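# Seat the final roller so the band couples it

## Task

Set the remaining roller down into the free slots of the conveyor bed so that the band now hanging on the adjacent roller wraps around both rollers, sitting in the grooves of each. All the other rollers must stay linked by their bands.

## Robot and tools

Robot: two six-joint arms. left_arm carries a five-finger left hand and right_arm a five-finger right hand (mirror images). The scene frame has its origin at table height midway between the nominal bases, +x out over the table, +y toward left_arm, +z up. The calibrated bases sit at left_arm (+0.049, +0.338, 0) m and right_arm (+0.059, -0.473, 0) m, almost unrotated. Reported hand positions, orientations (quat_wxyz) and velocities are in each arm's own base frame; fixed cameras and the table use the scene frame.

Hand point: a point fixed to the palm, about 0.05 m in front of it and 0.15 m from the wrist flange. Its +z runs along the straight fingers, +y out of the palm, +x across the palm away from the thumb on the right hand (toward the thumb on the left hand). Straight fingers extend 0.06 to 0.07 m past the point along +z, offset 0.06 m toward -y. A bracket on the little-finger side of the wrist can strike things, and with fingers level the wrist may hang lower than the hand and touch the table first.

The row: every motion argument is one row of 28 numbers, all in [-1, 1], covering both arms even if one is idle. Order: left dx, dy, dz, rx, ry, rz; left thumb_turn, thumb_bend, index, middle, ring, little; left force_limit, speed; then the same 14 for the right arm. The six pose numbers are an offset, not a pose: they are measured from that arm's current Hand target, along that Hand target's own axes; 1.0 equals 0.6 m for dx..dz and 180 degrees for rx..rz, where rx, ry, rz form a single rotation vector. Sending six zeros re-requests the present Hand target. The six finger numbers are absolute targets: -1 open/straight, +1 closed (thumb_turn +1 puts the thumb opposite the fingers). force_limit maps -1..+1 to roughly 0..10 N at the fingertip (0..15 N for the thumb motors); speed rises from near zero at -1 to full at +0.48 and above. No value means 'unchanged': to keep a hand as it is, resend the last eight numbers you commanded for it (before any command, use hand_measured plus hand_force_limit and hand_speed). Close slowly (speed -0.94 or less) for a gentle grip. A thumb-opposed grip holds objects about 0.035 to 0.065 m thick, handles down to about 0.025 m.

Tools:
- execute_actions(actions, cameras): actions is a list of actions; each action is a table of up to 15 rows, one per 1/30 s step, the last row held to fill 15 steps. Every row counts from the Hand target at that action's start. Images return only when actions is empty or cameras requests them.
- move(target, speed, blend, stop_force, zero, blocking, cameras): target is one 28-number row or a list of up to 15 rows, each offset from the same starting Hand targets. The hand travels a straight line there. speed in m/s (0.002 to 3.6, default 0.25); blend in m rounds corners of a list; stop_force in N (3 to 120) ends an arm's path when it feels that much push. Keep the tool numbers identical across a list when using stop_force, and leave stop_force out when backing away from a contact. Moves last at most 10 s and do not avoid obstacles. The result adds a 'move:' line with the ending (done, off_target, moving, held, fault) and limits (paced = pose clipped, held = steps withheld).
- wait(seconds 0 to 10), stop(), zoom_image(camera, region [x0,y0,x1,y1], up to 504x504 px) on the newest image of cam_high, cam_low, cam_left_wrist or cam_right_wrist (each 672x504), show_instructions() for the reference pages, zero_wrist_force(arm), finished_scene(scene=1).

Results: Hand target (last commanded pose after the controller limits rotation to 32 degrees from the measured one); end_effector_position and quaternion; Joint positions, velocities and torques; hand_measured, hand_stopped_by (moving, target, force, stalled, fault) and hand_load_n (positive when the finger is pushed open; a drop to about 0 means the grip was lost), each in motor order; Wrist force and torque in the end-effector axes plus a peak line. The hand often stops short of its Hand target; send the remaining distance as a further offset.

Cautions: an arm faults and freezes for 10 s if outside force reaches about 150 N or contact torque exceeds a joint limit (135 N m shoulder and elbow, 25.2 N m wrists). Arms are stiff, so aiming even slightly beyond a firm contact can fault; approach slowly. Do not let the arms or hands touch each other, avoid paths that sweep close past an arm's own base, and avoid long stretched holds that overheat motors. Do not drop, throw or slam parts, release anything still moving, or let anything leave the table. The result must persist after the robot lets go.

Each tool is called after "Request:" in YAML: its name, and indented under it one key for each argument.

Reference images:

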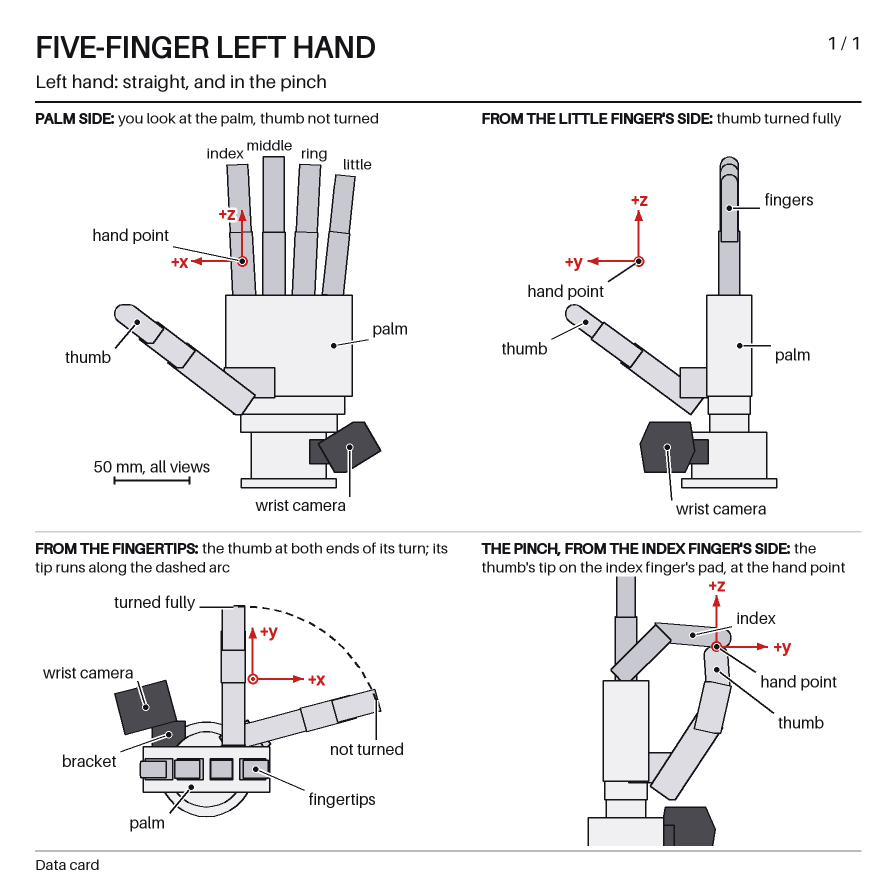

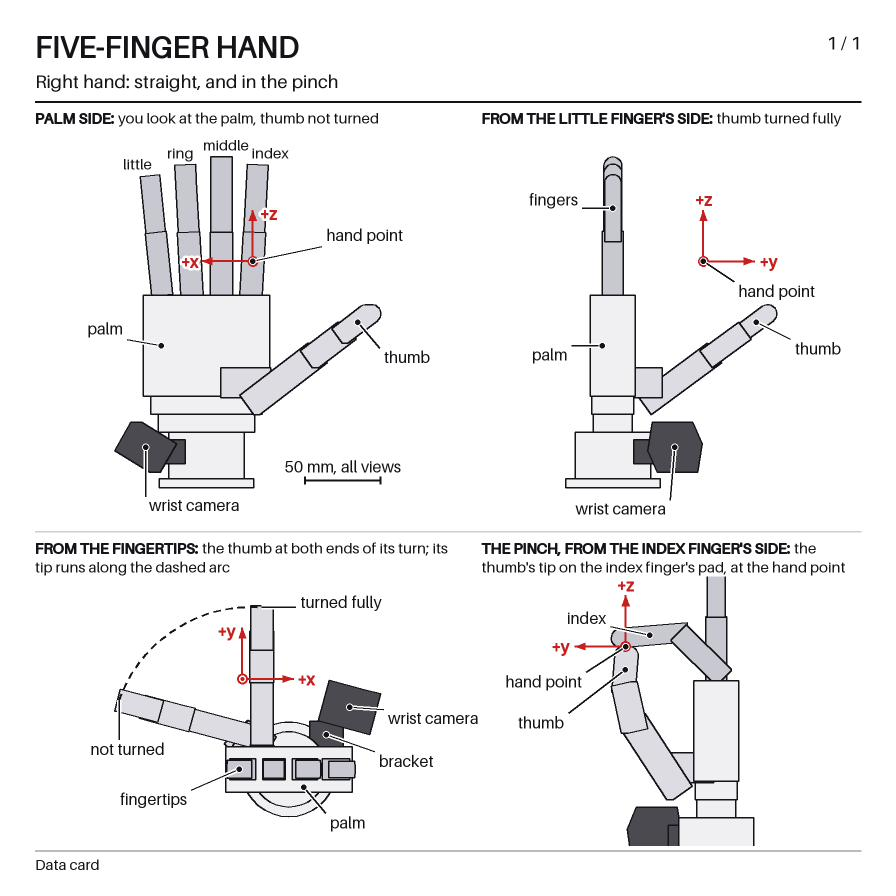

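## Session

Request:
execute_actions:
  actions: []

Scene clock: 0.00 s.
left_arm: end_effector_position=(+0.5058, -0.2510, +0.2186) hand_measured=(-1.000, -1.000, -1.000, -1.000, -1.000, -1.000) hand_load_n=(+0.0, +0.0, +0.0, +0.0, +0.0, +0.0) hand_stopped_by=(target, target, target, target, target, target) hand_force_limit=0.00 hand_speed=-0.80 end_effector_quat_wxyz=(+0.621, +0.745, +0.080, -0.229) | right_arm: end_effector_position=(-0.0624, +0.3757, +0.1866) hand_measured=(-1.000, -1.000, -1.000, -1.000, -1.000, -1.000) hand_load_n=(+0.0, +0.0, -0.5, +0.0, +0.0, +0.0) hand_stopped_by=(target, target, target, target, target, target) hand_force_limit=0.00 hand_speed=-0.80 end_effector_quat_wxyz=(+0.269, +0.005, +0.927, -0.261)
Joint positions: left_arm=[3.419 -2.409 -1.752 1.261 -0.537 2.472] | right_arm=[1.763 -1.025 1.582 1.684 1.975 0.345]
Joint velocities: within noise
Joint torques (N m): no reading
Wrist force (N): no reading
Wrist torque (N m): no reading
Wrist force, peak (N): no reading
Hand target: left_arm +0.5058, -0.2510, +0.2186; +0.621, +0.745, +0.080, -0.229 | right_arm -0.0624, +0.3757, +0.1866; +0.269, +0.005, +0.927, -0.261

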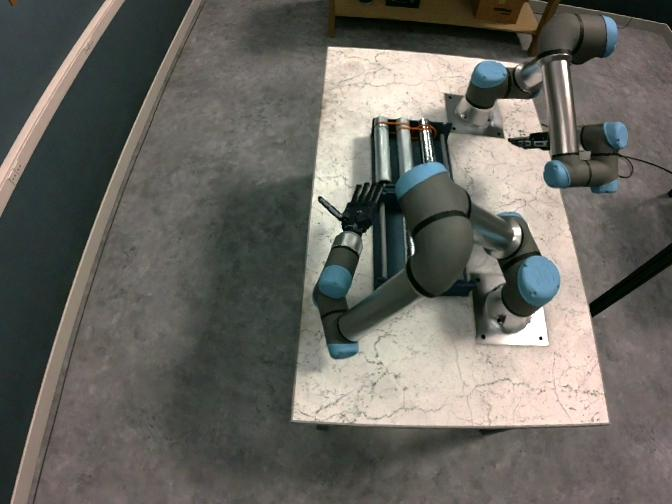

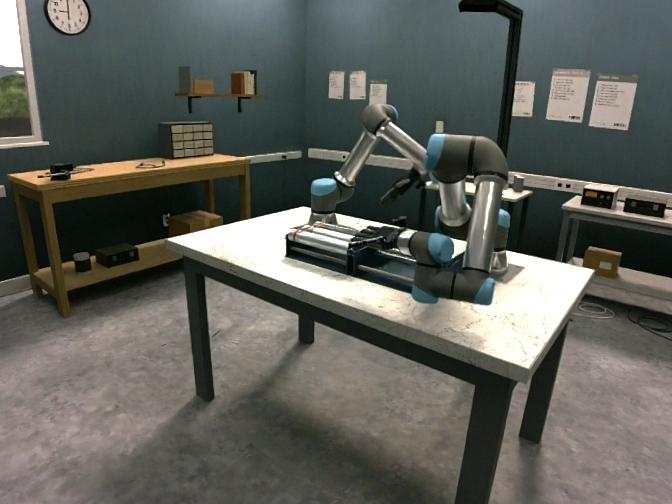

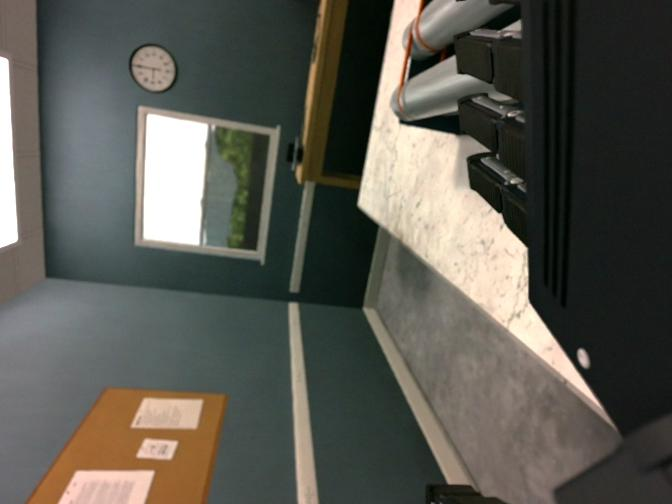

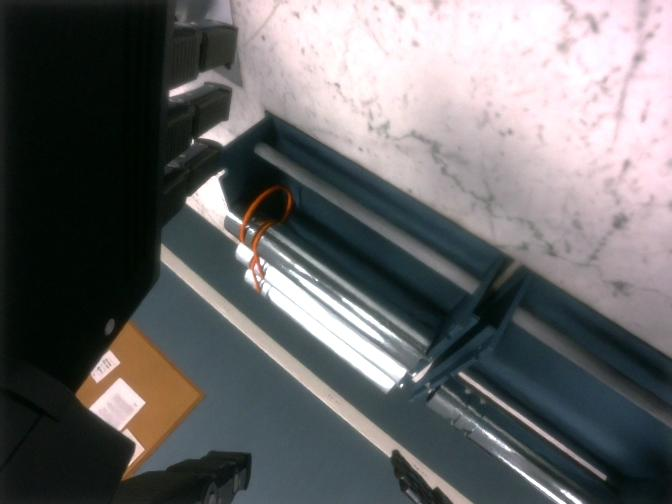

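Request:
zoom_image:
  camera: "cam_high"
  region: [300, 80, 520, 320]

Request:
zoom_image:
  camera: "cam_right_wrist"
  region: [160, 90, 660, 504]

Request:
zoom_image:
  camera: "cam_low"
  region: [260, 190, 520, 330]

Scaled by 2.100 from the camera's 672x504 image, which has a finer 960x720 frame.

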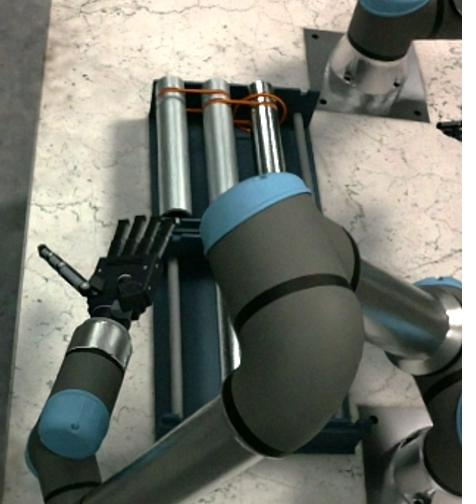

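Scaled by 1.008 from the camera's 672x504 image, which has a finer 960x720 frame.

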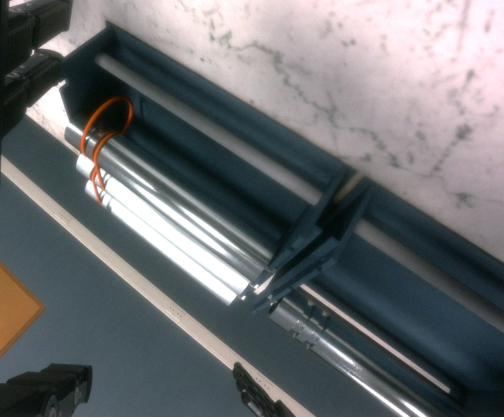

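Scaled by 1.938 from the camera's 672x504 image, which has a finer 960x720 frame.

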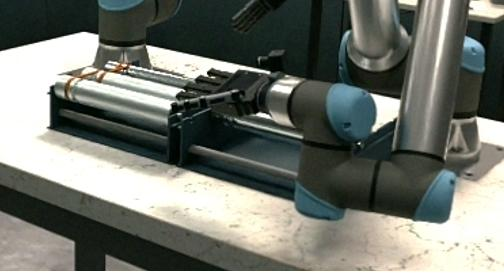

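Request:
move:
  target: [-0.165, 0.150, -0.352, 0, 0, 0, -1, -1, -1, -1, -1, -1, 0, -0.8, 0, 0, 0, 0, 0, 0, -1, -1, -1, -1, -1, -1, 0, -0.8]
  speed: 0.25
  cameras: ["all"]

Scene clock: 42.83 s.
left_arm: end_effector_position=(+0.5061, -0.0507, +0.3682) hand_measured=(-1.000, -1.000, -1.000, -1.000, -1.000, -1.000) hand_load_n=(+0.0, +0.0, +0.0, +0.0, +0.0, +0.0) hand_stopped_by=(target, target, target, target, target, target) hand_force_limit=0.00 hand_speed=-0.80 end_effector_quat_wxyz=(+0.621, +0.745, +0.080, -0.229) | right_arm: end_effector_position=(-0.0624, +0.3757, +0.1866) hand_measured=(-1.000, -1.000, -1.000, -1.000, -1.000, -1.000) hand_load_n=(+0.0, +0.0, +0.0, +0.0, +0.0, +0.0) hand_stopped_by=(target, target, target, target, target, target) hand_force_limit=0.00 hand_speed=-0.80 end_effector_quat_wxyz=(+0.269, +0.005, +0.927, -0.261)
Joint positions: left_arm=[3.768 -2.199 -1.62 0.837 -0.879 2.579] | right_arm=[1.763 -1.025 1.582 1.684 1.975 0.345]
Joint torques (N m): left_arm=[5.23 28.83 16.26 -2.18 1.6 -2.01] | right_arm=[0.96 -37.14 -15.89 2.65 0.39 -0.17]
Wrist force (N): left_arm=[0.2 0.4 -0.1] | right_arm=[0.3 0.3 -0.7]
Wrist torque (N m): left_arm=[0.06 -0.04 -0.09] | right_arm=[0.08 -0.02 0.03]
Wrist force, peak (N): left_arm=[-0.8 1.3 -2.0] | right_arm=[0.5 0.4 -0.8]
Hand target: left_arm +0.5061, -0.0506, +0.3682; +0.621, +0.745, +0.080, -0.229 | right_arm -0.0624, +0.3757, +0.1866; +0.269, +0.005, +0.927, -0.261
Off the commanded pose: left_arm 0.000 m, 0 deg | right_arm 0.000 m, 0 deg.
move: done

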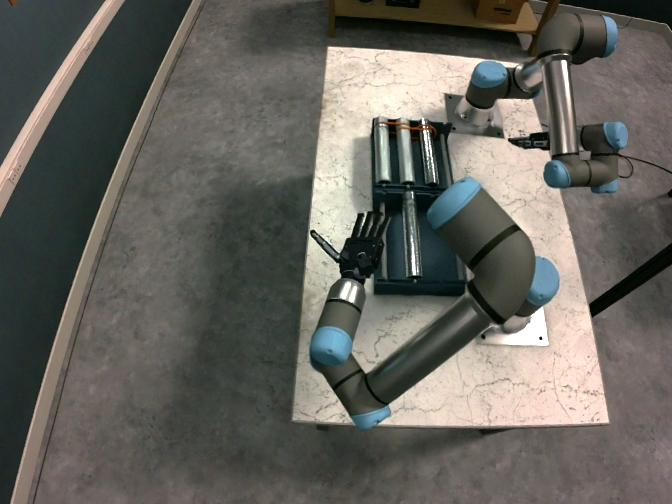

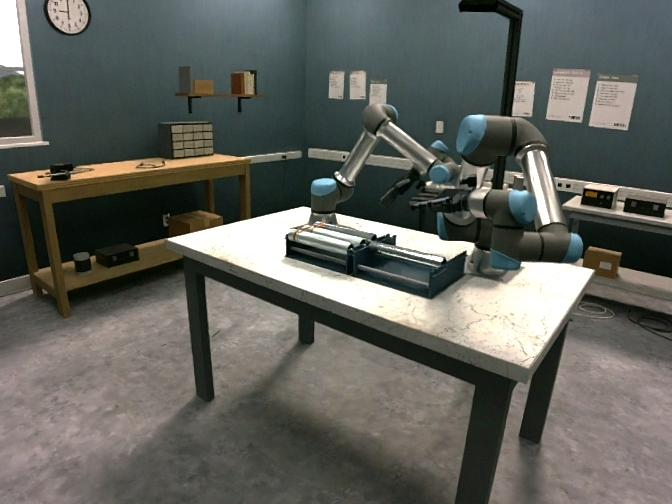

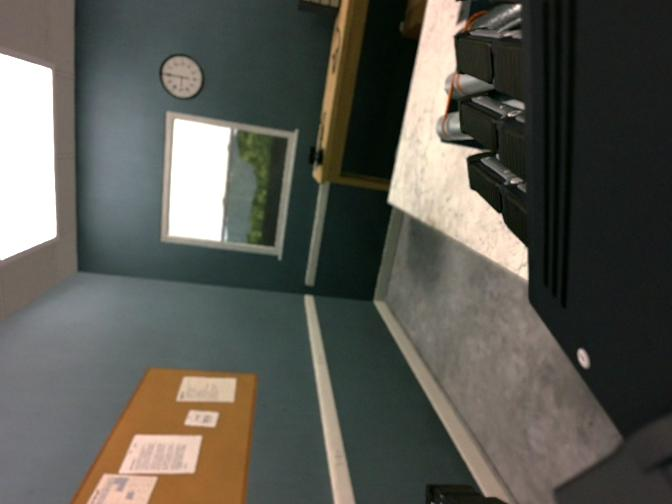

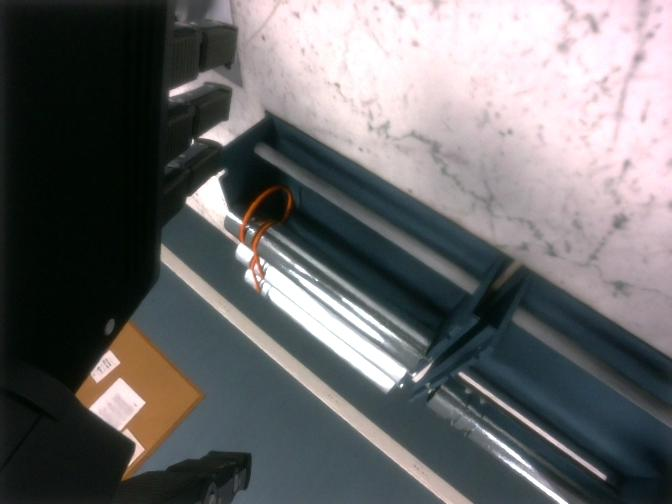

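Request:
zoom_image:
  camera: "cam_high"
  region: [340, 100, 500, 310]

Request:
zoom_image:
  camera: "cam_low"
  region: [270, 200, 490, 310]

Request:
zoom_image:
  camera: "cam_right_wrist"
  region: [200, 100, 452, 310]

Scaled by 2.400 from the camera's 672x504 image, which has a finer 960x720 frame.

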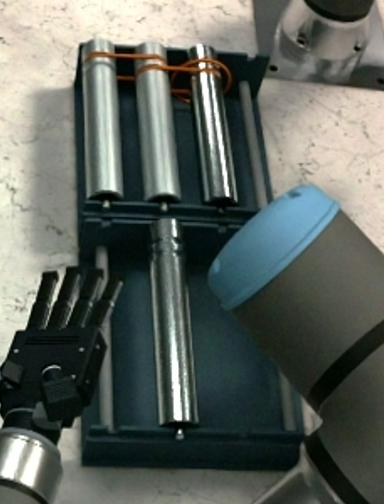

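Scaled by 2.291 from the camera's 672x504 image, which has a finer 960x720 frame.

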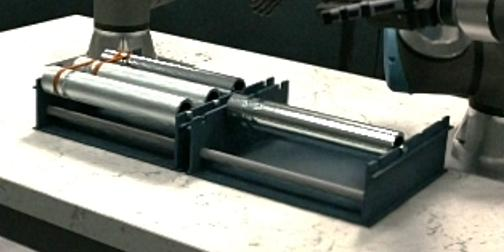

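Scaled by 2.000 from the camera's 672x504 image, which has a finer 960x720 frame.

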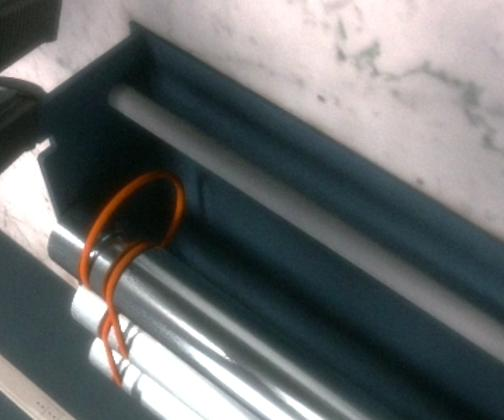

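Request:
move:
  target:
    - [-0.024, -0.030, -0.136, 0, 0, 0, -1, -1, -1, -1, -1, -1, 0, -0.8, -0.095, -0.091, -0.136, 0, 0, 0, -1, -1, -1, -1, -1, -1, 0, -0.8]
    - [-0.047, -0.061, -0.2725, 0, 0, 0, -1, -1, -1, -1, -1, -1, 0, -0.8, -0.380, -0.178, 0.1215, 0.004, 0.270, 0.470, -1, -1, -1, -1, -1, -1, 0, -0.8]
  speed: 0.3
  blend: [0.03, 0]
  cameras: ["all"]

Scene clock: 81.03 s.
left_arm: end_effector_position=(+0.5060, +0.1194, +0.3681) hand_measured=(-1.000, -1.000, -1.000, -1.000, -1.000, -1.000) hand_load_n=(+0.0, +0.0, +0.0, +0.0, +0.0, +0.0) hand_stopped_by=(target, target, target, target, target, target) hand_force_limit=0.00 hand_speed=-0.80 end_effector_quat_wxyz=(+0.621, +0.745, +0.080, -0.229) | right_arm: end_effector_position=(+0.1529, +0.2779, +0.2996) hand_measured=(-1.000, -1.000, -1.000, -1.000, -1.000, -1.000) hand_load_n=(+0.0, +0.0, +0.0, +0.0, +0.0, +0.0) hand_stopped_by=(target, target, target, target, target, target) hand_force_limit=0.00 hand_speed=-0.80 end_effector_quat_wxyz=(+0.000, +0.707, +0.707, +0.000)
Joint positions: left_arm=[3.985 -2.362 -1.319 0.677 -1.094 2.617] | right_arm=[0.852 -1.565 1.661 1.475 1.57 0.852]
Joint torques (N m): left_arm=[-7.2 58.86 8.53 1.1 2.81 0.58] | right_arm=[-4.82 -12.6 -25.93 4.68 0.11 -1.49]
Wrist force (N): left_arm=[0.1 0.5 -0.4] | right_arm=[0.5 1.1 0.0]
Wrist torque (N m): left_arm=[0.09 -0.04 -0.11] | right_arm=[0.14 -0.04 -0.13]
Wrist force, peak (N): left_arm=[0.4 0.9 1.3] | right_arm=[1.5 1.5 0.8]
Hand target: left_arm +0.5061, +0.1193, +0.3681; +0.621, +0.745, +0.080, -0.229 | right_arm +0.1530, +0.2779, +0.2996; -0.001, +0.707, +0.707, +0.000
Off the commanded pose: left_arm 0.000 m, 0 deg | right_arm 0.000 m, 0 deg.
move: done

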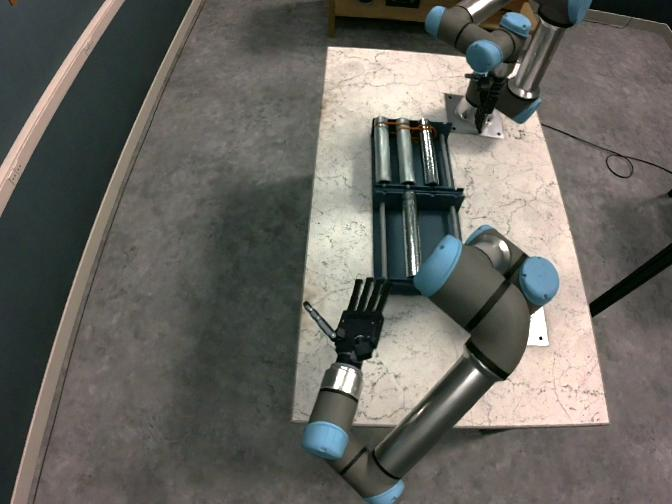

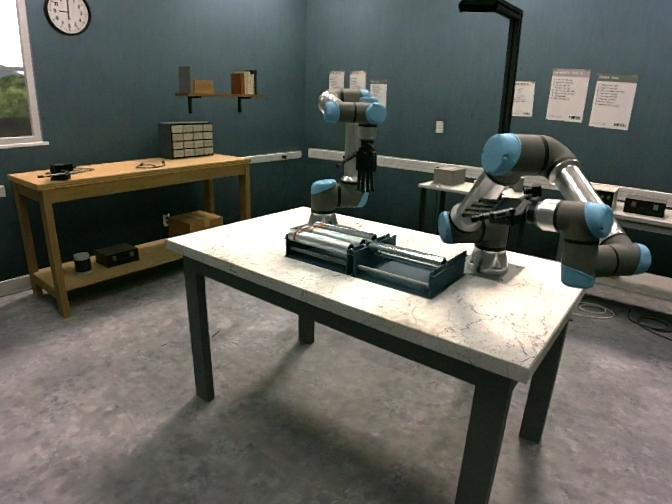

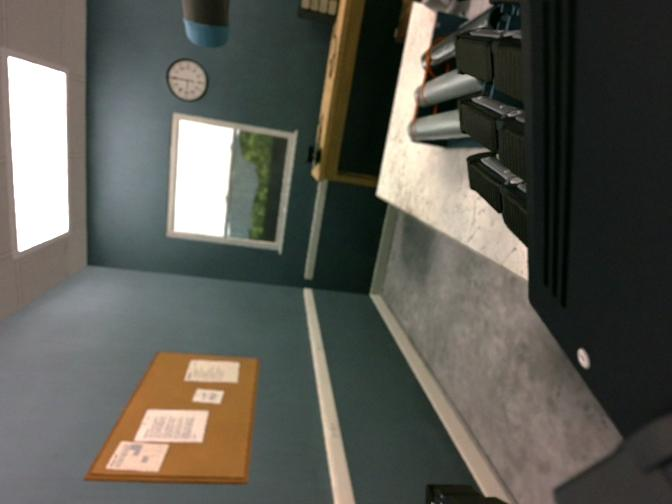

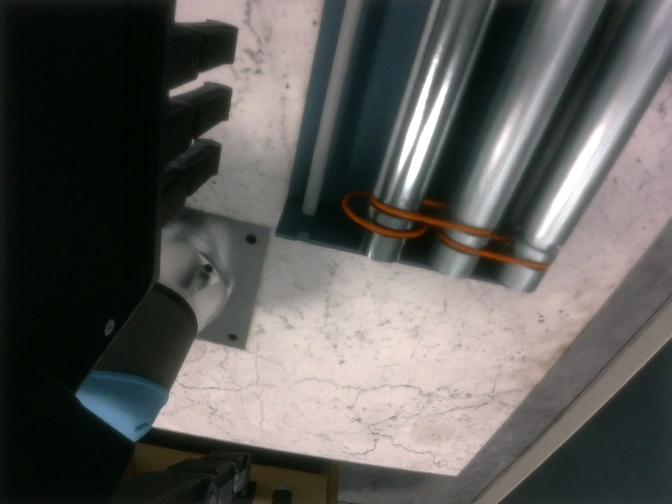

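Request:
zoom_image:
  camera: "cam_right_wrist"
  region: [270, 130, 570, 310]

Request:
zoom_image:
  camera: "cam_high"
  region: [350, 100, 480, 300]

Request:
zoom_image:
  camera: "cam_low"
  region: [275, 210, 475, 305]

Scaled by 1.680 from the camera's 672x504 image, which has a finer 960x720 frame.

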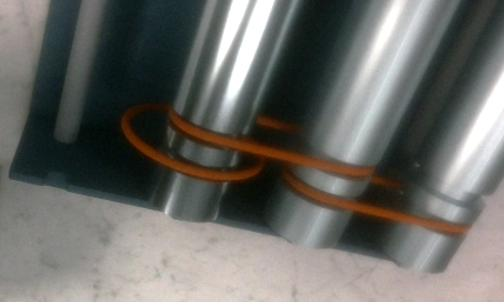

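Scaled by 2.520 from the camera's 672x504 image, which has a finer 960x720 frame.

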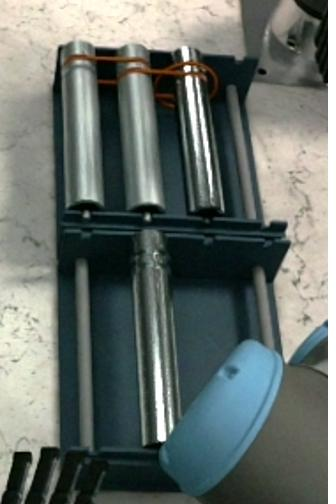

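Scaled by 2.520 from the camera's 672x504 image, which has a finer 960x720 frame.

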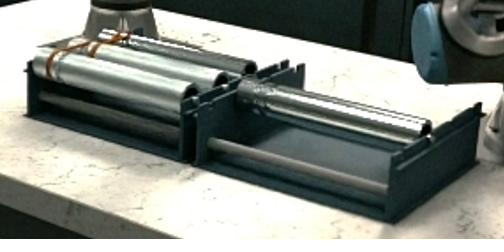

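Request:
move:
  target: [0, 0, 0, 0, 0, 0, -1, -1, -1, -1, -1, -1, 0, -0.8, 0.063, 0, 0.1667, 0, -0.222, 0, -1, -1, -1, -1, -1, -1, 0, -0.8]
  speed: 0.3
  cameras: ["cam_right_wrist"]

Request:
zoom_image:
  camera: "cam_right_wrist"
  region: [230, 150, 534, 350]

Scene clock: 115.53 s.
left_arm: end_effector_position=(+0.5061, +0.1193, +0.3681) hand_measured=(-1.000, -1.000, -1.000, -1.000, -1.000, -1.000) hand_load_n=(+0.0, +0.0, +0.0, +0.0, +0.0, +0.0) hand_stopped_by=(target, target, target, target, target, target) hand_force_limit=0.00 hand_speed=-0.80 end_effector_quat_wxyz=(+0.621, +0.745, +0.080, -0.229) | right_arm: end_effector_position=(+0.1529, +0.3159, +0.1997) hand_measured=(-1.000, -1.000, -1.000, -1.000, -1.000, -1.000) hand_load_n=(+0.0, +0.0, +0.0, +0.0, +0.0, +0.0) hand_stopped_by=(target, target, target, target, target, target) hand_force_limit=0.00 hand_speed=-0.80 end_effector_quat_wxyz=(+0.241, +0.664, +0.665, -0.241)
Joint positions: left_arm=[3.985 -2.362 -1.319 0.677 -1.094 2.617] | right_arm=[1.122 -0.983 1.531 1.668 1.853 1.216]
Joint torques (N m): left_arm=[-9.01 58.52 8.05 0.71 3.04 -0.93] | right_arm=[-13.5 -32.38 -8.87 0.77 -0.34 -0.39]
Wrist force (N): left_arm=[0.1 0.4 -0.3] | right_arm=[-0.3 0.8 -0.5]
Wrist torque (N m): left_arm=[0.08 -0.05 -0.11] | right_arm=[0.10 0.07 -0.11]
Wrist force, peak (N): left_arm=[0.2 0.6 -0.6] | right_arm=[-0.5 1.4 -0.9]
Hand target: left_arm +0.5061, +0.1193, +0.3681; +0.621, +0.745, +0.080, -0.229 | right_arm +0.1529, +0.3158, +0.1996; +0.241, +0.664, +0.665, -0.242
Off the commanded pose: left_arm 0.000 m, 0 deg | right_arm 0.000 m, 0 deg.
move: done
Images, in order (width x height): cam_right_wrist 672x504.

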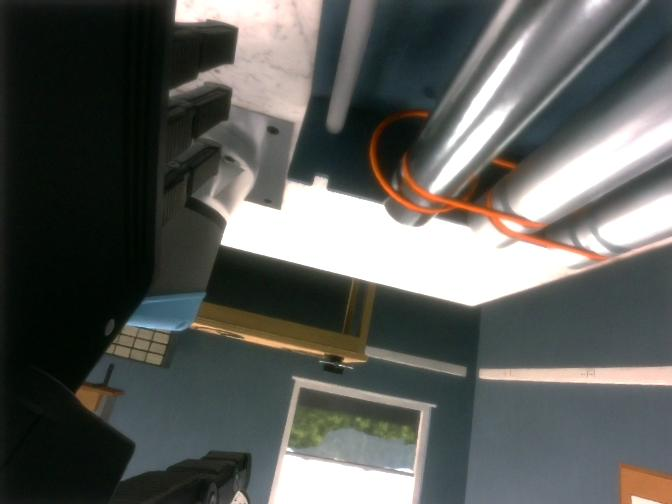

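Scaled by 1.658 from the camera's 672x504 image, which has a finer 960x720 frame.

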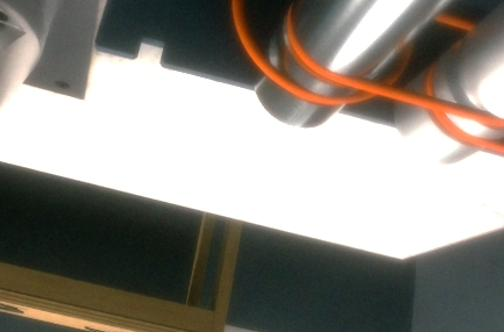

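Request:
zoom_image:
  camera: "cam_right_wrist"
  region: [290, 90, 490, 240]

Scaled by 2.520 from the camera's 672x504 image, which has a finer 960x720 frame.

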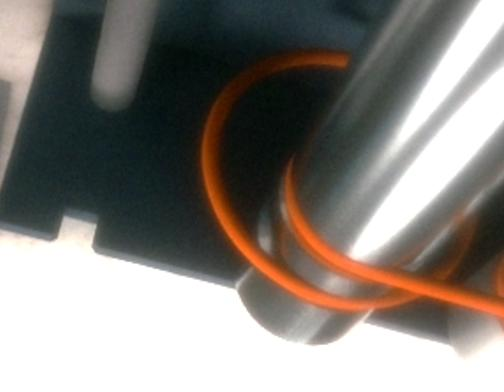

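Request:
move:
  target: [0, 0, 0, 0, 0, 0, -1, -1, -1, -1, -1, -1, 0, -0.8, 0.1753, 0.21, -0.4497, 0, 0.389, 0, -1, -1, -1, -1, -1, -1, 0, -0.8]
  speed: 0.35
  cameras: ["cam_right_wrist", "cam_high"]

Request:
zoom_image:
  camera: "cam_right_wrist"
  region: [220, 0, 620, 504]

Scene clock: 194.73 s.
left_arm: end_effector_position=(+0.5061, +0.1193, +0.3681) hand_measured=(-1.000, -1.000, -1.000, -1.000, -1.000, -1.000) hand_load_n=(+0.0, +0.0, +0.0, +0.0, +0.0, +0.0) hand_stopped_by=(target, target, target, target, target, target) hand_force_limit=0.00 hand_speed=-0.80 end_effector_quat_wxyz=(+0.621, +0.745, +0.080, -0.229) | right_arm: end_effector_position=(+0.2790, +0.5696, +0.3389) hand_measured=(-1.000, -1.000, -1.000, -1.000, -1.000, -1.000) hand_load_n=(+0.0, +0.0, +0.0, +0.0, +0.0, +0.0) hand_stopped_by=(target, target, target, target, target, target) hand_force_limit=0.00 hand_speed=-0.80 end_effector_quat_wxyz=(-0.184, +0.683, +0.683, +0.183)
Joint positions: left_arm=[3.985 -2.362 -1.319 0.677 -1.094 2.617] | right_arm=[0.876 -1.057 0.855 1.354 1.243 0.946]
Joint torques (N m): left_arm=[-8.73 58.46 7.82 0.74 3.05 -0.89] | right_arm=[13.08 -47.9 -17.22 1.88 -1.51 -1.75]
Wrist force (N): left_arm=[0.1 0.4 -0.2] | right_arm=[0.6 0.8 0.2]
Wrist torque (N m): left_arm=[0.06 -0.05 -0.11] | right_arm=[0.13 0.02 -0.22]
Wrist force, peak (N): left_arm=[0.1 0.7 -0.5] | right_arm=[0.9 1.5 0.2]
Hand target: left_arm +0.5061, +0.1193, +0.3681; +0.621, +0.745, +0.080, -0.229 | right_arm +0.2789, +0.5697, +0.3390; -0.184, +0.683, +0.683, +0.183
Off the commanded pose: left_arm 0.000 m, 0 deg | right_arm 0.000 m, 0 deg.
move: done
Images, in order (width x height): cam_high 672x504, cam_right_wrist 672x504.

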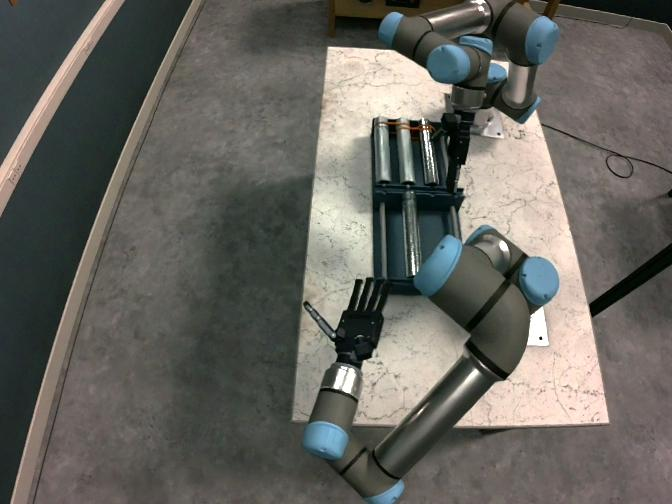

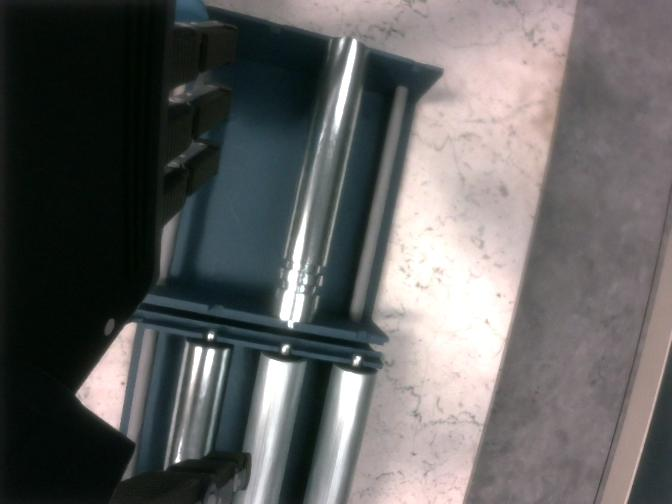

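Scaled by 1.000.

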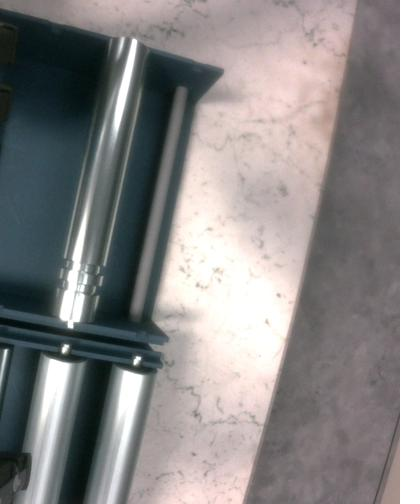

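Request:
zoom_image:
  camera: "cam_right_wrist"
  region: [130, 240, 400, 400]

Request:
zoom_image:
  camera: "cam_right_wrist"
  region: [230, 0, 460, 140]

Scaled by 1.867 from the camera's 672x504 image, which has a finer 960x720 frame.

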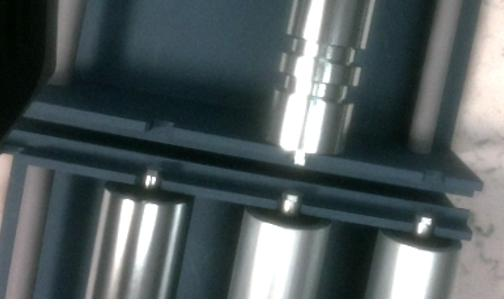

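Scaled by 2.191 from the camera's 672x504 image, which has a finer 960x720 frame.

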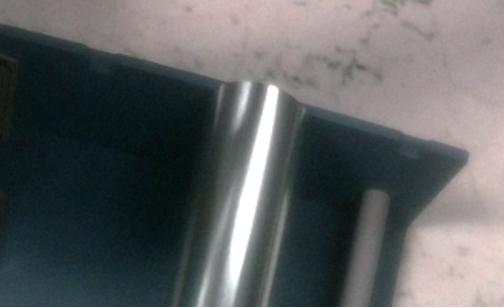

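Request:
move:
  target: [0, 0, 0, 0, 0, 0, -1, -1, -1, -1, -1, -1, 0, -0.8, -0.0432, 0.0325, 0.2425, 0.2466, -0.1617, 0.0566, 1, -1, -1, -1, -1, -1, 0, 0]
  speed: 0.3
  cameras: ["cam_right_wrist", "cam_high"]

Request:
zoom_image:
  camera: "cam_high"
  region: [360, 110, 500, 310]

Scene clock: 240.67 s.
left_arm: end_effector_position=(+0.5061, +0.1193, +0.3681) hand_measured=(-1.000, -1.000, -1.000, -1.000, -1.000, -1.000) hand_load_n=(+0.0, +0.0, +0.0, +0.0, +0.0, +0.0) hand_stopped_by=(target, target, target, target, target, target) hand_force_limit=0.00 hand_speed=-0.80 end_effector_quat_wxyz=(+0.621, +0.745, +0.080, -0.229) | right_arm: end_effector_position=(+0.2972, +0.6185, +0.1996) hand_measured=(+1.000, -1.000, -1.000, -1.000, -1.000, -1.000) hand_load_n=(+0.0, +0.0, +0.0, +0.0, +0.0, +0.0) hand_stopped_by=(target, target, target, target, target, target) hand_force_limit=0.00 hand_speed=0.00 end_effector_quat_wxyz=(-0.362, +0.646, +0.657, -0.140)
Joint positions: left_arm=[3.985 -2.362 -1.319 0.677 -1.094 2.617] | right_arm=[0.746 -0.292 0.035 2.221 0.857 0.58]
Joint torques (N m): left_arm=[-7.5 58.69 8.23 0.86 3.01 -0.92] | right_arm=[-12.92 -50.7 -13 4.68 -2.46 -1.7]
Wrist force (N): left_arm=[0.1 0.6 -0.3] | right_arm=[0.5 0.1 -0.1]
Wrist torque (N m): left_arm=[0.11 -0.06 -0.11] | right_arm=[0.07 0.01 0.05]
Wrist force, peak (N): left_arm=[0.2 0.8 -0.4] | right_arm=[0.6 1.1 0.1]
Hand target: left_arm +0.5061, +0.1193, +0.3681; +0.621, +0.745, +0.080, -0.229 | right_arm +0.2983, +0.6202, +0.2001; -0.267, +0.643, +0.663, -0.274
Off the commanded pose: left_arm 0.000 m, 0 deg | right_arm 0.002 m, 19 deg.
elbow stopped short (right arm): the move would have taken joint 3 (elbow) straighter than the controller allows.
move: off_target (right_arm)
Images, in order (width x height): cam_high 672x504, cam_right_wrist 672x504.

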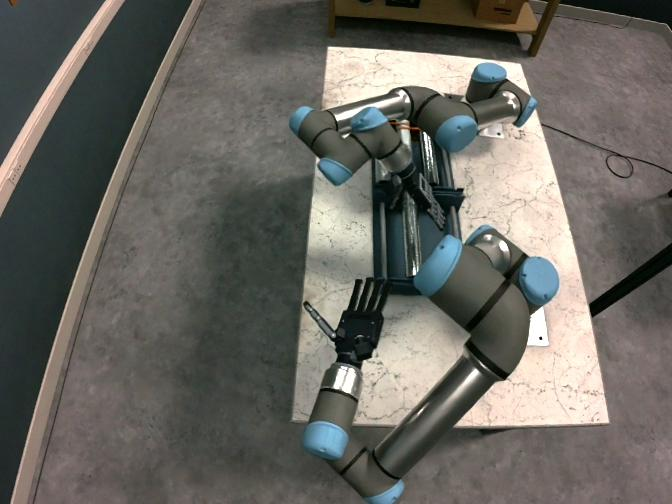

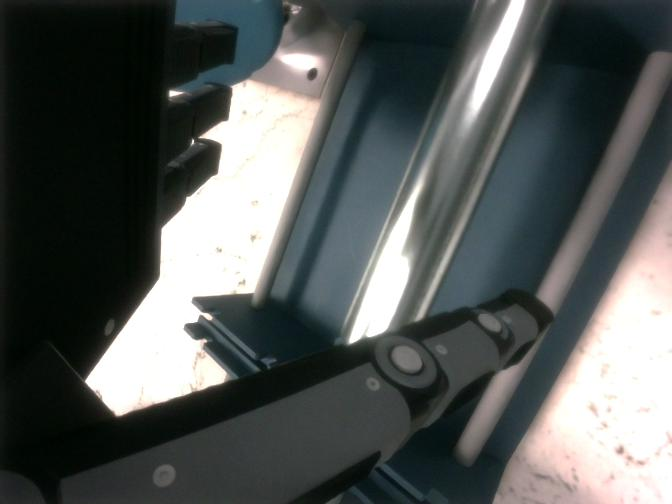

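Scaled by 2.520 from the camera's 672x504 image, which has a finer 960x720 frame.

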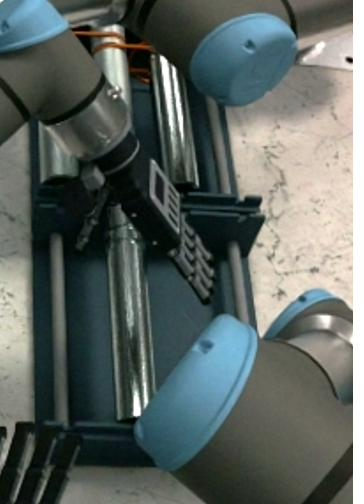

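Request:
move:
  target: [0, 0, 0, 0, 0, 0, -1, -1, -1, -1, -1, -1, 0, -0.8, -0.024, 0.021, 0.0027, -0.1389, 0, 0, 1, -1, -1, -1, -1, -1, 0, 0]
  speed: 0.3
  cameras: ["cam_right_wrist", "cam_high"]

Request:
zoom_image:
  camera: "cam_high"
  region: [360, 110, 500, 310]

Scene clock: 274.47 s.
left_arm: end_effector_position=(+0.5061, +0.1193, +0.3681) hand_measured=(-1.000, -1.000, -1.000, -1.000, -1.000, -1.000) hand_load_n=(+0.0, +0.0, +0.0, +0.0, +0.0, +0.0) hand_stopped_by=(target, target, target, target, target, target) hand_force_limit=0.00 hand_speed=-0.80 end_effector_quat_wxyz=(+0.621, +0.745, +0.080, -0.229) | right_arm: end_effector_position=(+0.3056, +0.6046, +0.1895) hand_measured=(+1.000, -1.000, -1.000, -1.000, -1.000, -1.000) hand_load_n=(+0.0, +0.0, +0.0, +0.0, +0.0, +0.0) hand_stopped_by=(target, target, target, target, target, target) hand_force_limit=0.00 hand_speed=0.00 end_effector_quat_wxyz=(-0.146, +0.680, +0.716, -0.062)
Joint positions: left_arm=[3.985 -2.362 -1.319 0.677 -1.094 2.617] | right_arm=[0.886 -0.36 0.035 2.001 1.27 0.818]
Joint torques (N m): left_arm=[-7.3 58.47 8.61 0.72 2.88 -0.73] | right_arm=[-13.57 -49.73 -20.44 5.08 -0.55 -0.78]
Wrist force (N): left_arm=[0.2 0.6 -0.2] | right_arm=[0.3 0.2 -0.1]
Wrist torque (N m): left_arm=[0.10 -0.06 -0.10] | right_arm=[0.05 -0.01 -0.06]
Wrist force, peak (N): left_arm=[-0.1 0.9 -0.4] | right_arm=[0.8 0.5 -0.5]
Hand target: left_arm +0.5061, +0.1193, +0.3681; +0.621, +0.745, +0.080, -0.229 | right_arm +0.3065, +0.6061, +0.1900; -0.122, +0.686, +0.707, -0.124
Off the commanded pose: left_arm 0.000 m, 0 deg | right_arm 0.002 m, 8 deg.
elbow stopped short (right arm): the move would have taken joint 3 (elbow) straighter than the controller allows.
move: off_target (right_arm)
Images, in order (width x height): cam_high 672x504, cam_right_wrist 672x504.

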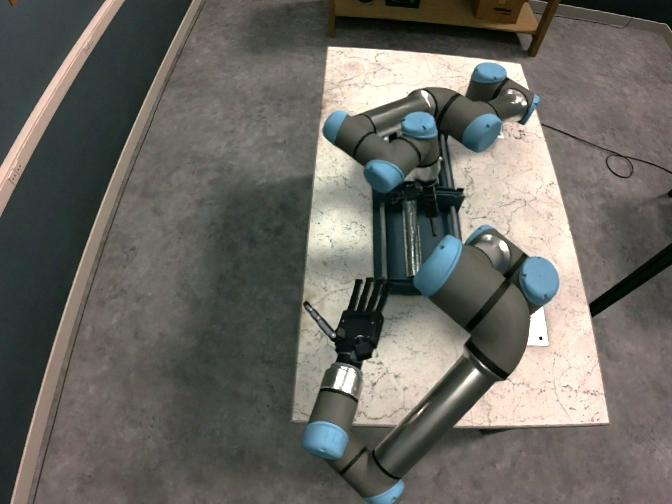

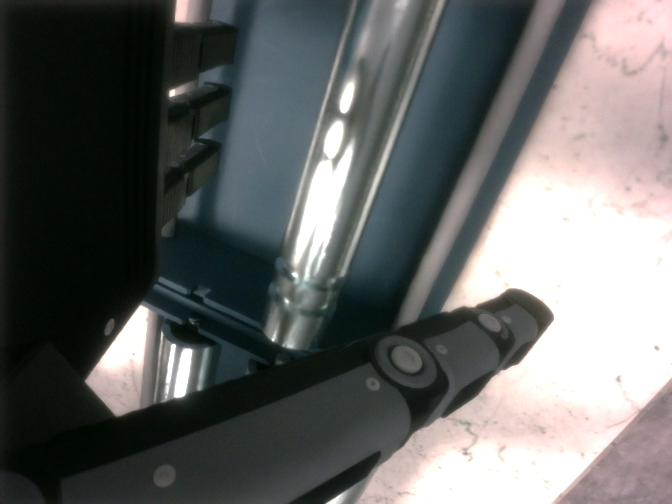

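Scaled by 2.520 from the camera's 672x504 image, which has a finer 960x720 frame.

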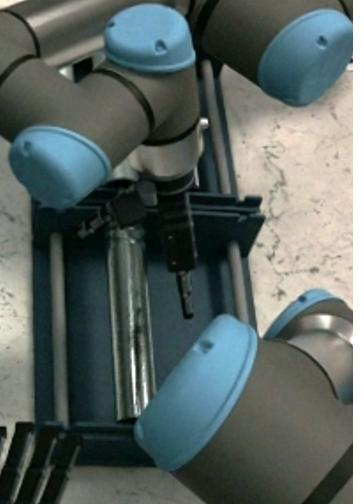

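Request:
move:
  target:
    - [0, 0, 0, 0.152, 0.119, -0.211, 1, -1, -1, -1, -1, -1, 0, 0, 0, -0.057, -0.157, 0, 0, 0, -1, -1, -1, -1, -1, -1, 0, 0]
    - [0, 0, 0, 0.304, 0.238, -0.421, 1, -1, -1, -1, -1, -1, 0, 0, -0.25, -0.3935, -0.052, -0.042, -0.173, -0.205, -1, -1, -1, -1, -1, -1, 0, 0]
    - [-0.0987, -0.1988, 0.517, 0.3801, 0.2977, -0.5268, 1, -1, -1, -1, -1, -1, 0, 0, -0.544, -0.629, 0.2147, -0.0838, -0.3464, -0.409, -1, -1, -1, -1, -1, -1, 0, 0]
  speed: 0.35
  blend: [0.04, 0.05, 0]
  cameras: ["all"]

Scene clock: 326.57 s.
left_arm: end_effector_position=(+0.3305, -0.1437, +0.2502) hand_measured=(+1.000, -1.000, -1.000, -1.000, -1.000, -1.000) hand_load_n=(+0.0, +0.0, +0.0, +0.0, +0.0, +0.0) hand_stopped_by=(target, target, target, target, target, target) hand_force_limit=0.00 hand_speed=0.00 end_effector_quat_wxyz=(-0.270, +0.654, +0.653, -0.271) | right_arm: end_effector_position=(-0.0821, +0.2678, +0.1976) hand_measured=(-1.000, -1.000, -1.000, -1.000, -1.000, -1.000) hand_load_n=(+0.0, +0.0, +0.0, +0.0, +0.0, +0.0) hand_stopped_by=(target, target, target, target, target, target) hand_force_limit=0.00 hand_speed=0.00 end_effector_quat_wxyz=(+0.269, +0.005, +0.927, -0.260)
Joint positions: left_arm=[3.055 -2.02 -1.502 1.169 -1.509 -0.06] | right_arm=[1.868 -1.21 1.847 1.636 1.909 0.433]
Joint torques (N m): left_arm=[-7.22 46.93 12.23 -4.86 -1.91 -1.42] | right_arm=[9.94 -38.19 -8.3 5.04 0.06 -1.68]
Wrist force (N): left_arm=[-1.8 2.3 1.1] | right_arm=[0.4 0.1 -0.7]
Wrist torque (N m): left_arm=[-0.15 0.25 -0.46] | right_arm=[0.04 -0.04 -0.04]
Wrist force, peak (N): left_arm=[-3.5 2.5 2.4] | right_arm=[2.0 -0.9 0.3]
Hand target: left_arm +0.3304, -0.1438, +0.2502; -0.270, +0.654, +0.653, -0.271 | right_arm -0.0821, +0.2678, +0.1977; +0.269, +0.005, +0.927, -0.260
Off the commanded pose: left_arm 0.000 m, 0 deg | right_arm 0.000 m, 0 deg.
elbow stopped short (right arm): the move would have taken joint 3 (elbow) straighter than the controller allows.
move: done; blend cut to 0 m at target 1

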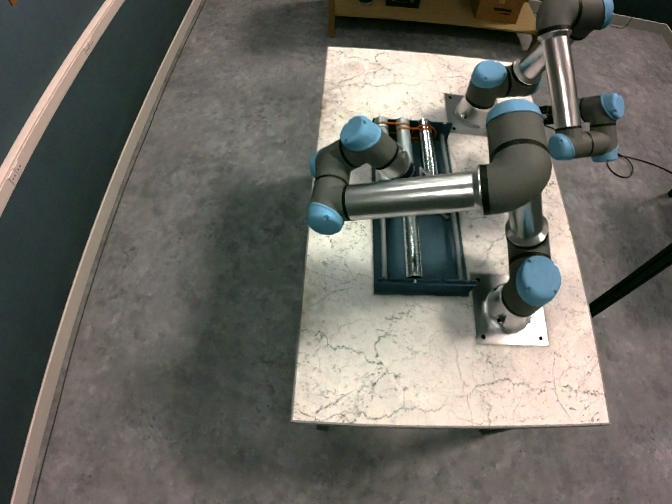

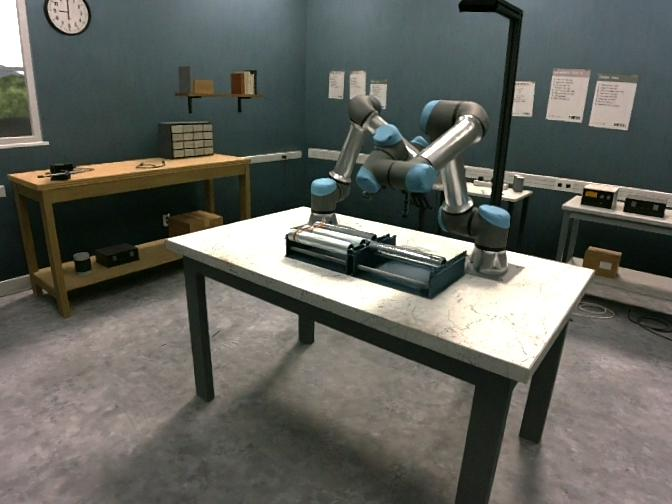

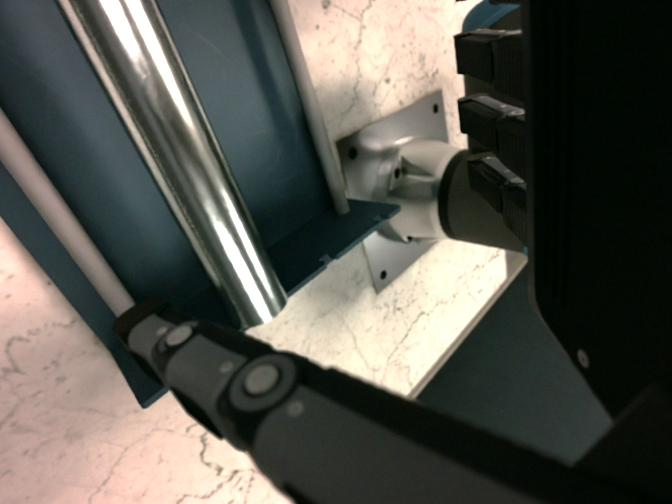

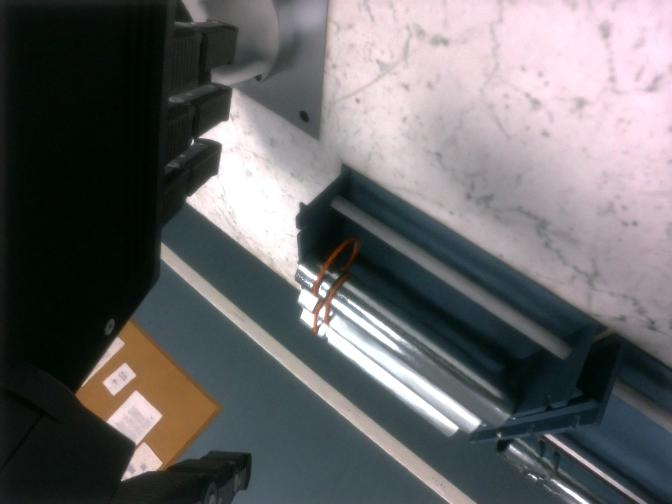

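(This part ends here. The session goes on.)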